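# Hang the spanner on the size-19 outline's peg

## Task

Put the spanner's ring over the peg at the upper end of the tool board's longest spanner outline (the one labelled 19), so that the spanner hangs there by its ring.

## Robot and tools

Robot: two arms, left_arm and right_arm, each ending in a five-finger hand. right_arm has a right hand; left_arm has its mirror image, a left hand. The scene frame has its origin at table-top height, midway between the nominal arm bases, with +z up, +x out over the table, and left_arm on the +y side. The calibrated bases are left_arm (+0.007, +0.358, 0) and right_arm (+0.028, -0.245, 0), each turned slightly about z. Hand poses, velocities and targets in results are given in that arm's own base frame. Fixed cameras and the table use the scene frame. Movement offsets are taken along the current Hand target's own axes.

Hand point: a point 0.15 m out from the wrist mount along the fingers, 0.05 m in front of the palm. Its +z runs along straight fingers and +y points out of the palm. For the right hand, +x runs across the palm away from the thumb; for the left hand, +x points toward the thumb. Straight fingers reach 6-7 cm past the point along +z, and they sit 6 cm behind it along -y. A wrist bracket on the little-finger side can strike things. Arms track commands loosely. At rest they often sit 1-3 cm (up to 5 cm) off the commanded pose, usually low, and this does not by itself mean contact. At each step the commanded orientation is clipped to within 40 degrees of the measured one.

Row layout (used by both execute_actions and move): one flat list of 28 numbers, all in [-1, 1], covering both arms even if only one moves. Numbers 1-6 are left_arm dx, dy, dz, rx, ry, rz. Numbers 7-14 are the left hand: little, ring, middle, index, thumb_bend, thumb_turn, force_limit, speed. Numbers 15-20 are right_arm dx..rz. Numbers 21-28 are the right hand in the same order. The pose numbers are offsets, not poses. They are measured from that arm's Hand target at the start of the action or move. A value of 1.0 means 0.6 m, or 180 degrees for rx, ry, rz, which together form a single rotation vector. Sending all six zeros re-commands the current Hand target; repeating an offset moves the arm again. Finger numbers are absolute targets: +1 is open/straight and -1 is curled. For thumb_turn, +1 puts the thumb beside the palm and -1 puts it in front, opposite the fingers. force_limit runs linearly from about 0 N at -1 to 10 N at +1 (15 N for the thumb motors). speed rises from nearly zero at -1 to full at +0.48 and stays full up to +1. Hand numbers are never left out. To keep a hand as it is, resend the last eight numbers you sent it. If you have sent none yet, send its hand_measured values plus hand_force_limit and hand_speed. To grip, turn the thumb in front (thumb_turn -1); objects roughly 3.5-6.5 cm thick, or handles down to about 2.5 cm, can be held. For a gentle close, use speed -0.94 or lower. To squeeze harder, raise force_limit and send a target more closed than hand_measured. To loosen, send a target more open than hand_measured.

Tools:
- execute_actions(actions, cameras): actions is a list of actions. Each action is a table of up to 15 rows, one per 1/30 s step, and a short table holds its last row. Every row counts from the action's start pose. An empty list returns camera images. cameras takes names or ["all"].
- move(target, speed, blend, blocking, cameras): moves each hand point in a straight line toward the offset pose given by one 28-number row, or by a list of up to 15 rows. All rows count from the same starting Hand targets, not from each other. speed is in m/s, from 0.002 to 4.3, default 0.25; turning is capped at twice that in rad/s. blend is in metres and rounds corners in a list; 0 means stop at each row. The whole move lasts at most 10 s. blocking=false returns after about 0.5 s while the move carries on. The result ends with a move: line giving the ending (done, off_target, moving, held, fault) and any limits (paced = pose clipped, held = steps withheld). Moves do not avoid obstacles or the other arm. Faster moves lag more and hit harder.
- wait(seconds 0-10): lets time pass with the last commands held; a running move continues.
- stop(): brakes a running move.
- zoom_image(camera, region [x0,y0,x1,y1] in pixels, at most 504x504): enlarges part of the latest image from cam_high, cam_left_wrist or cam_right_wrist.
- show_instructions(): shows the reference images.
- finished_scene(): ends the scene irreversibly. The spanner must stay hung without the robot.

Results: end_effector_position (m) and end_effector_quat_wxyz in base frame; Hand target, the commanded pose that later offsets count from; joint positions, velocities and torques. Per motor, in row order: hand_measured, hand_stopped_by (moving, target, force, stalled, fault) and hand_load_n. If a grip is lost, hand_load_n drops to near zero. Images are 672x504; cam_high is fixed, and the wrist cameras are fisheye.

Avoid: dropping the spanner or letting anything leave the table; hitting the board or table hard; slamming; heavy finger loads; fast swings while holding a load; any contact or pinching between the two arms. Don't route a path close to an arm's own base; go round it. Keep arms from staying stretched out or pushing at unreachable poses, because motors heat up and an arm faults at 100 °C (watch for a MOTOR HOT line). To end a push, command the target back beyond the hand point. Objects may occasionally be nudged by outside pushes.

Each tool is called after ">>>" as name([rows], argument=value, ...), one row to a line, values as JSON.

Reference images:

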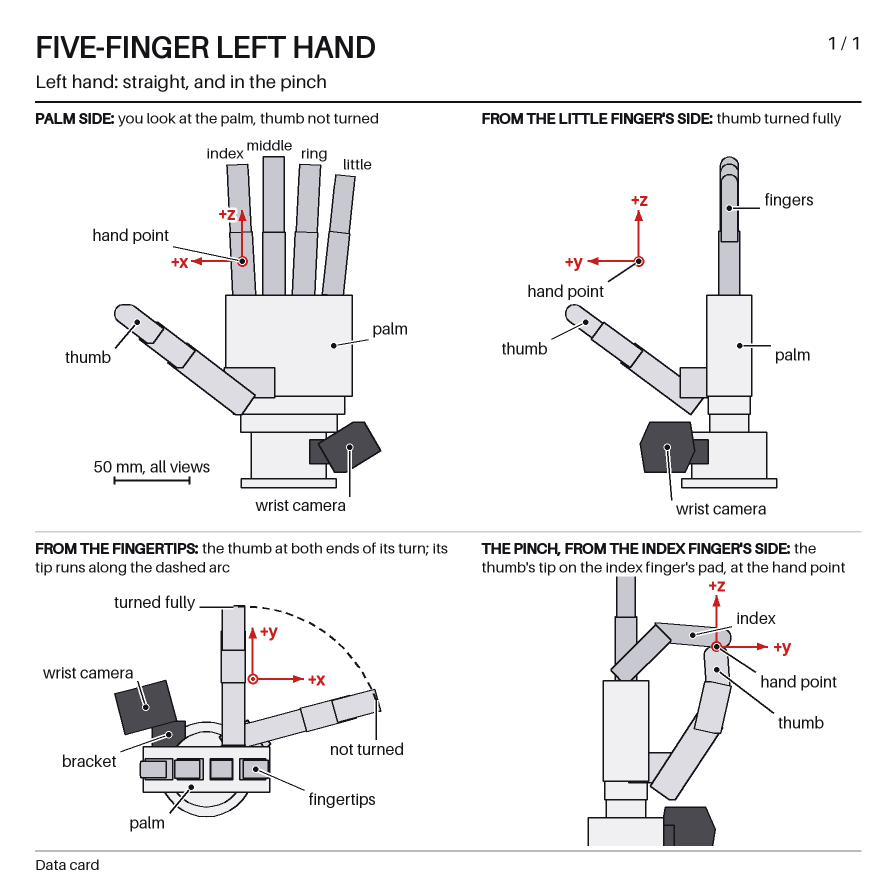

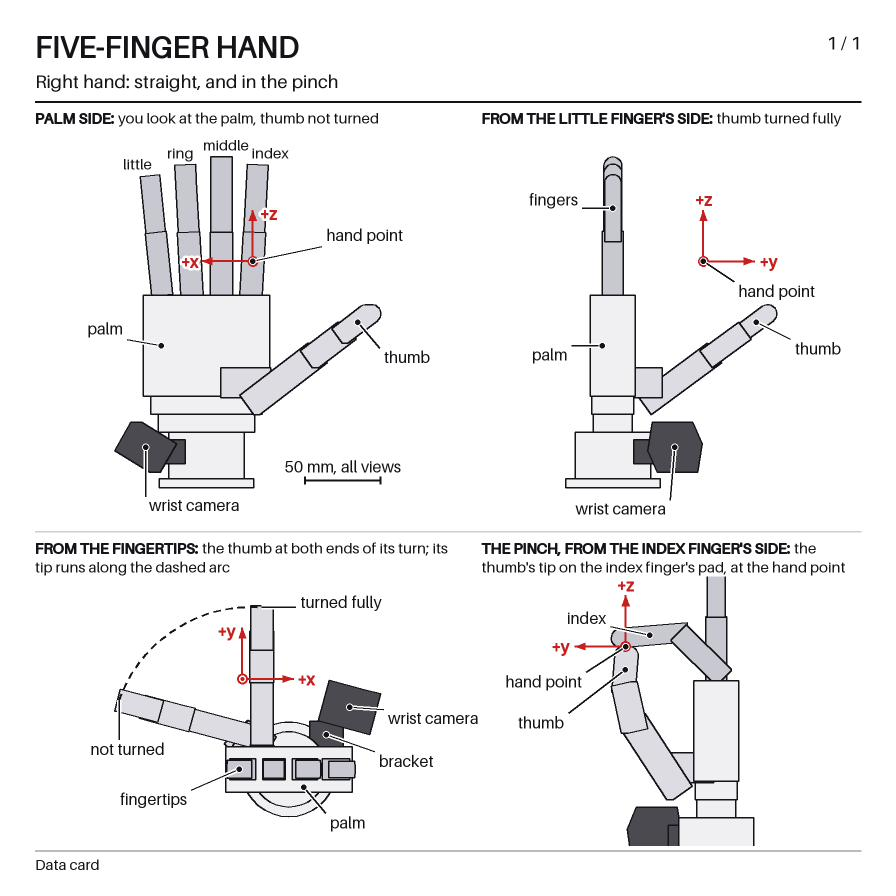

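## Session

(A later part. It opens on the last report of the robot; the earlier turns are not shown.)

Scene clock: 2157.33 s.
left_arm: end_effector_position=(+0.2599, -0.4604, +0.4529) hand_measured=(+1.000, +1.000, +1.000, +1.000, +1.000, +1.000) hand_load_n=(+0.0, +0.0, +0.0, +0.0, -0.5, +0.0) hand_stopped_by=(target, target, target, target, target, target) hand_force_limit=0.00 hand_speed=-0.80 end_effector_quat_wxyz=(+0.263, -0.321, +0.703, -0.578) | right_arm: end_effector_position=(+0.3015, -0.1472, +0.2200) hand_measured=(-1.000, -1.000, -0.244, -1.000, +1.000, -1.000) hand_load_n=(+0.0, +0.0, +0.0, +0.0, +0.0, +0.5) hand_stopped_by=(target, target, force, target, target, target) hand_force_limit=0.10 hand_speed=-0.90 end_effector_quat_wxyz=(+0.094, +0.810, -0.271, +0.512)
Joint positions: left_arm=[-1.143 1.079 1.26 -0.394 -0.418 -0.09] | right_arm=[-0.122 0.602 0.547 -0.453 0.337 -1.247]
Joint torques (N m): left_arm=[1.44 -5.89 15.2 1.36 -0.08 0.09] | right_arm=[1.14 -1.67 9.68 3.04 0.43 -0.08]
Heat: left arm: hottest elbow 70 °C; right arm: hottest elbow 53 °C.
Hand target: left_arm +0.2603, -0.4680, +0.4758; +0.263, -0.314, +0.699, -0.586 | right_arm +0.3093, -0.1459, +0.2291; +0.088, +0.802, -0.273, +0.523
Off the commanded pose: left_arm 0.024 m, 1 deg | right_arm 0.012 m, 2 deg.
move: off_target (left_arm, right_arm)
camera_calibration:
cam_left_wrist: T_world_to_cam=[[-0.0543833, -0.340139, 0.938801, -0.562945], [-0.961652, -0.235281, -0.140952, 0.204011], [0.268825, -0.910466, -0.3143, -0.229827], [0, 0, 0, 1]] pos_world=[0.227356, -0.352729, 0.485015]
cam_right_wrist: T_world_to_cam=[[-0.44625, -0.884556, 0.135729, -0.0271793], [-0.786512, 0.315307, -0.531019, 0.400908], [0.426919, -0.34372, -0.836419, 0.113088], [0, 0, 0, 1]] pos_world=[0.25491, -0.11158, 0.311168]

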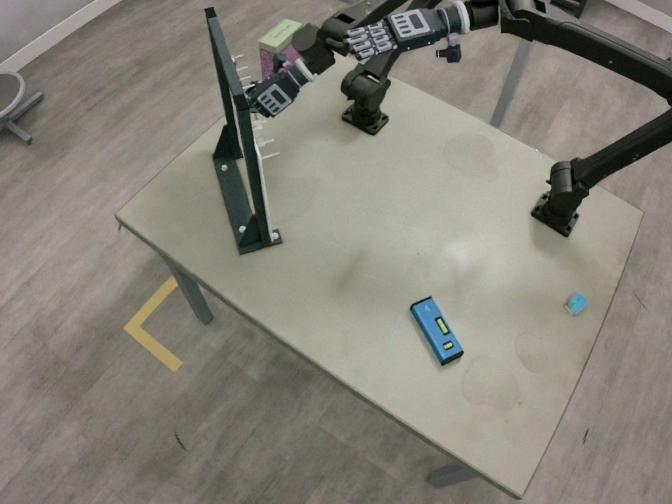

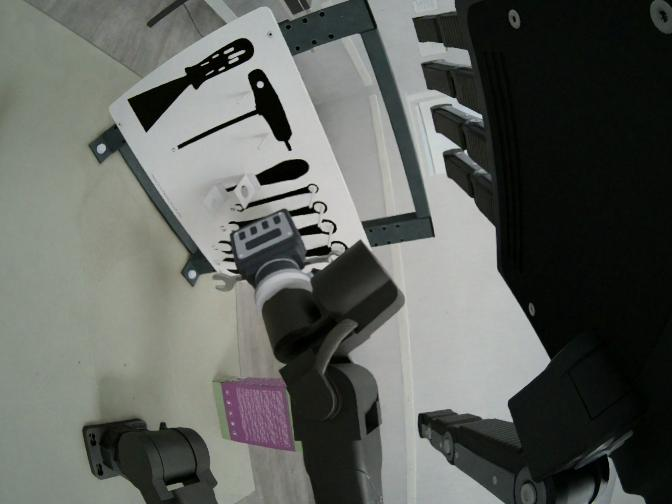

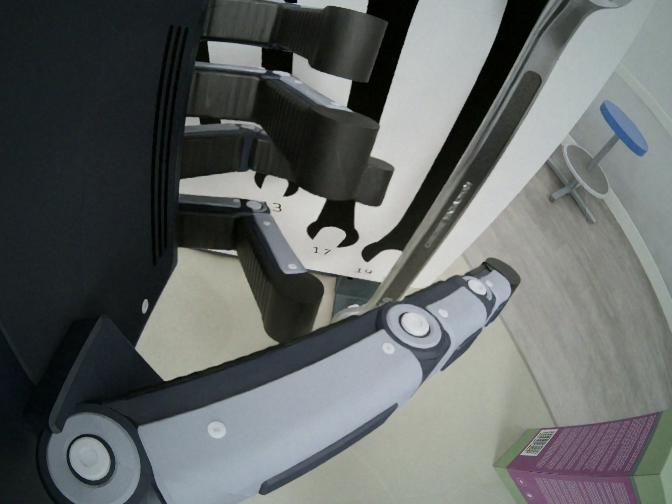

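>>> move([
  [0,0,0,0,0,0,1,1,1,1,1,1,0,-0.8,-0.030,-0.005,-0.062,0,0,0,-1,-1,-0.65,-1,1,-1,0.1,-0.9],
], speed=0.05, cameras=["all"])

Scene clock: 2168.27 s.
left_arm: end_effector_position=(+0.2599, -0.4604, +0.4529) hand_measured=(+1.000, +1.000, +1.000, +1.000, +1.000, +1.000) hand_load_n=(+0.0, +0.0, +0.0, +0.0, +0.0, +0.0) hand_stopped_by=(target, target, target, target, target, target) hand_force_limit=0.00 hand_speed=-0.80 end_effector_quat_wxyz=(+0.263, -0.321, +0.703, -0.578) | right_arm: end_effector_position=(+0.2799, -0.1236, +0.2360) hand_measured=(-1.000, -1.000, -0.244, -1.000, +1.000, -1.000) hand_load_n=(+0.0, +0.0, +0.0, +0.0, +0.0, +0.5) hand_stopped_by=(target, target, force, target, target, target) hand_force_limit=0.10 hand_speed=-0.90 end_effector_quat_wxyz=(+0.090, +0.800, -0.272, +0.528)
Joint positions: left_arm=[-1.143 1.079 1.26 -0.394 -0.418 -0.09] | right_arm=[0.002 0.491 0.547 -0.549 0.447 -1.183]
Joint torques (N m): left_arm=[1.44 -6.18 15.23 1.36 -0.08 0.08] | right_arm=[1.44 -2.84 7.65 1.76 0.53 -0.04]
Heat: left arm: hottest elbow 70 °C; right arm: hottest elbow 54 °C.
Hand target: left_arm +0.2603, -0.4680, +0.4758; +0.263, -0.314, +0.699, -0.586 | right_arm +0.2760, -0.1213, +0.2298; +0.089, +0.802, -0.273, +0.523
Off the commanded pose: left_arm 0.024 m, 1 deg | right_arm 0.008 m, 1 deg.
move: off_target (left_arm)
camera_calibration:
cam_left_wrist: T_world_to_cam=[[-0.0543833, -0.340139, 0.938801, -0.562945], [-0.961652, -0.235281, -0.140952, 0.204011], [0.268825, -0.910466, -0.3143, -0.229827], [0, 0, 0, 1]] pos_world=[0.227356, -0.352729, 0.485015]
cam_right_wrist: T_world_to_cam=[[-0.451825, -0.883795, 0.121495, -0.0130779], [-0.765317, 0.314017, -0.561857, 0.386078], [0.458415, -0.346843, -0.818264, 0.130325], [0, 0, 0, 1]] pos_world=[0.22982, -0.0875911, 0.325149]

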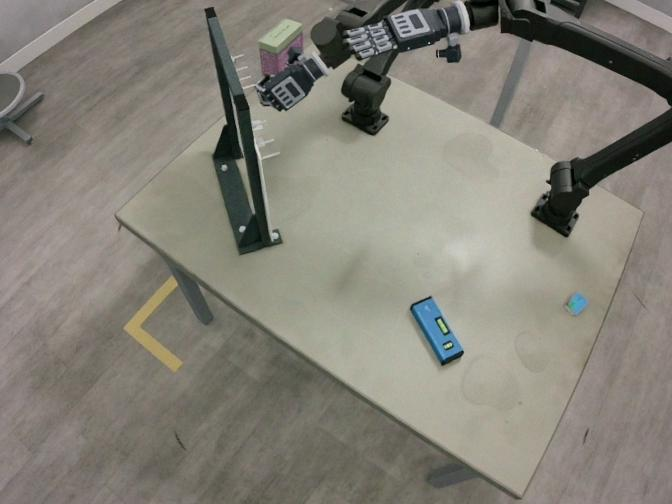

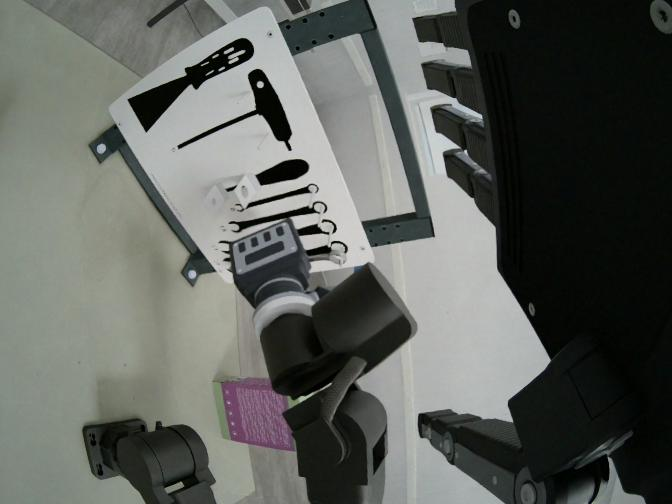

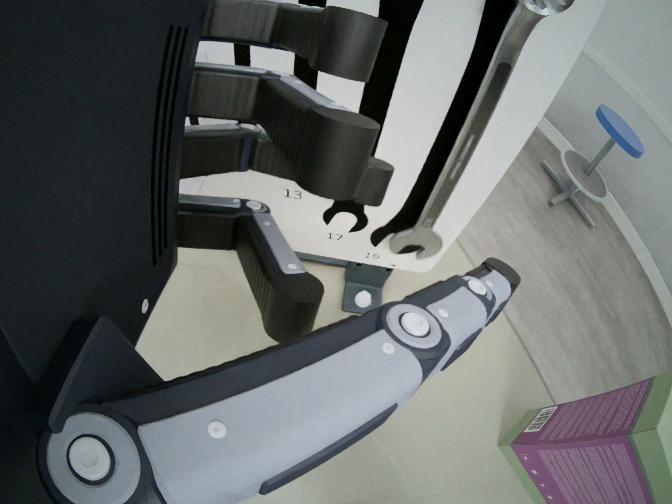

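>>> move([
  [0,0,0,0,0,0,1,1,1,1,1,1,0,-0.8,-0.024,-0.004,-0.052,0,0,0,-1,-1,-0.65,-1,1,-1,0.1,-0.9],
], speed=0.06, cameras=["all"])

>>> zoom_image(camera="cam_left_wrist", region=[270, 200, 370, 290])

>>> zoom_image(camera="cam_right_wrist", region=[360, 0, 620, 280])

>>> zoom_image(camera="cam_high", region=[213, 38, 293, 118])

Scene clock: 2175.73 s.
left_arm: end_effector_position=(+0.2599, -0.4604, +0.4529) hand_measured=(+1.000, +1.000, +1.000, +1.000, +1.000, +1.000) hand_load_n=(+0.0, +0.0, +0.0, +0.0, +0.0, +0.0) hand_stopped_by=(target, target, target, target, target, target) hand_force_limit=0.00 hand_speed=-0.80 end_effector_quat_wxyz=(+0.263, -0.321, +0.703, -0.578) | right_arm: end_effector_position=(+0.2521, -0.1023, +0.2364) hand_measured=(-1.000, -1.000, -0.244, -1.000, +1.000, -1.000) hand_load_n=(+0.0, +0.0, +0.0, +0.0, +0.0, +0.0) hand_stopped_by=(target, target, force, target, target, target) hand_force_limit=0.10 hand_speed=-0.90 end_effector_quat_wxyz=(+0.089, +0.800, -0.272, +0.526)
Joint positions: left_arm=[-1.143 1.079 1.26 -0.394 -0.418 -0.09] | right_arm=[0.153 0.397 0.54 -0.682 0.577 -1.096]
Joint torques (N m): left_arm=[1.32 -5.95 15.21 1.35 -0.07 0.08] | right_arm=[0.73 -1.9 7.71 1.61 0.63 0.02]
Heat: left arm: hottest elbow 70 °C; right arm: hottest elbow 53 °C.
Hand target: left_arm +0.2603, -0.4680, +0.4758; +0.263, -0.314, +0.699, -0.586 | right_arm +0.2482, -0.1009, +0.2309; +0.088, +0.802, -0.273, +0.523
Off the commanded pose: left_arm 0.024 m, 1 deg | right_arm 0.007 m, 0 deg.
move: off_target (left_arm)
camera_calibration:
cam_left_wrist: T_world_to_cam=[[-0.0543833, -0.340139, 0.938801, -0.562945], [-0.961652, -0.235281, -0.140952, 0.204011], [0.268825, -0.910466, -0.3143, -0.229827], [0, 0, 0, 1]] pos_world=[0.227356, -0.352729, 0.485015]
cam_right_wrist: T_world_to_cam=[[-0.451455, -0.884059, 0.120948, -0.00697312], [-0.766687, 0.31498, -0.559444, 0.358242], [0.456485, -0.345293, -0.819996, 0.151808], [0, 0, 0, 1]] pos_world=[0.202213, -0.0665857, 0.325741]

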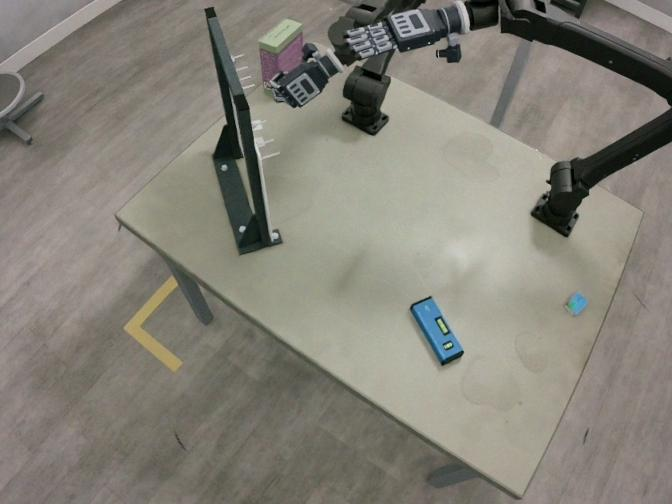

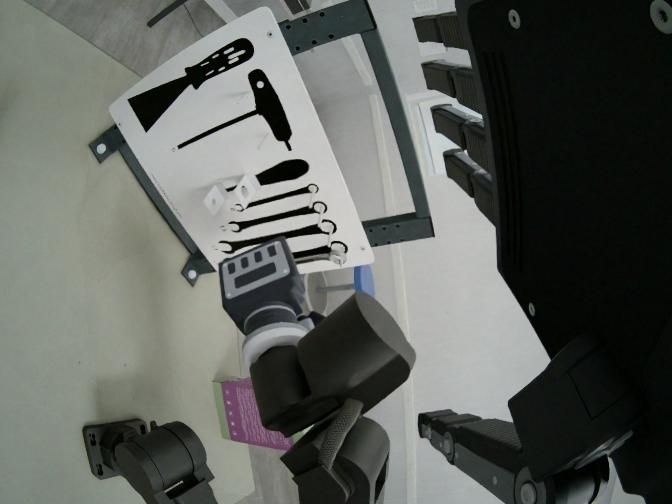

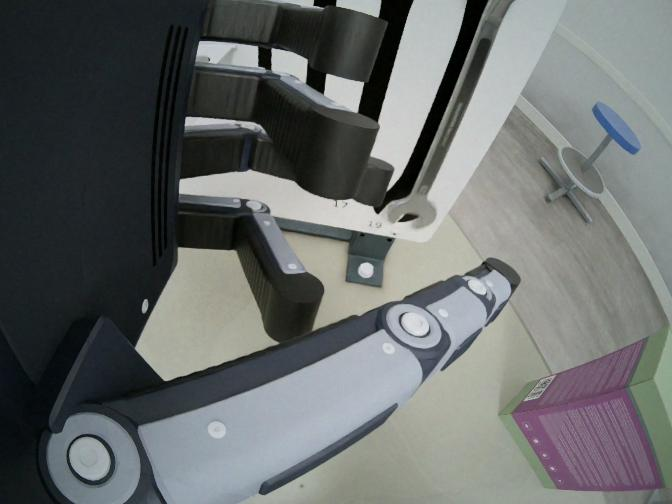

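Scaled by 5.040 from the camera's 672x504 image, which has a finer 960x720 frame.

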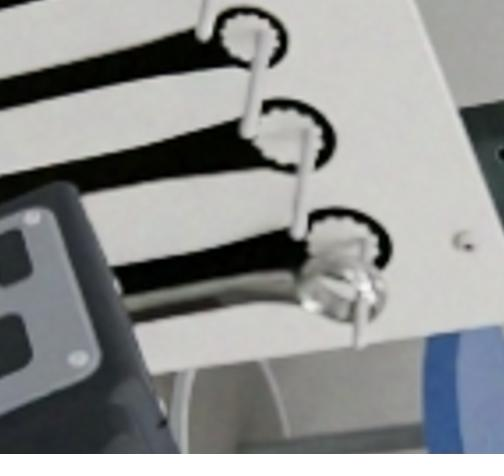

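Scaled by 1.800 from the camera's 672x504 image, which has a finer 960x720 frame.

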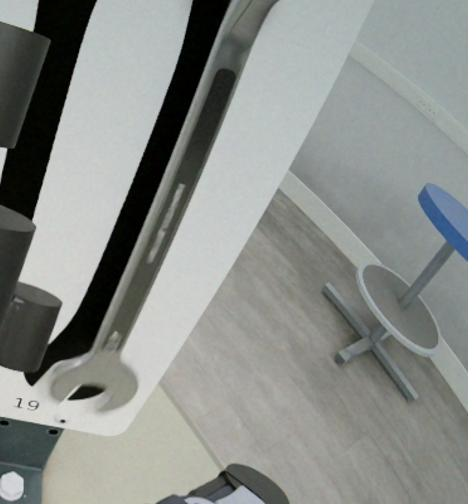

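Scaled by 6.300 from the camera's 672x504 image, which has a finer 960x720 frame.

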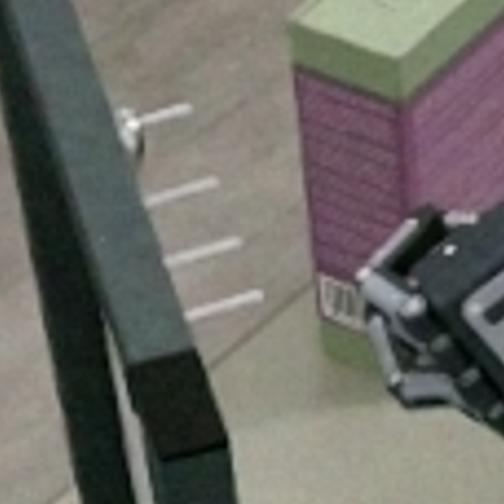

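>>> finished_scene()

The scene is finished: the task was done.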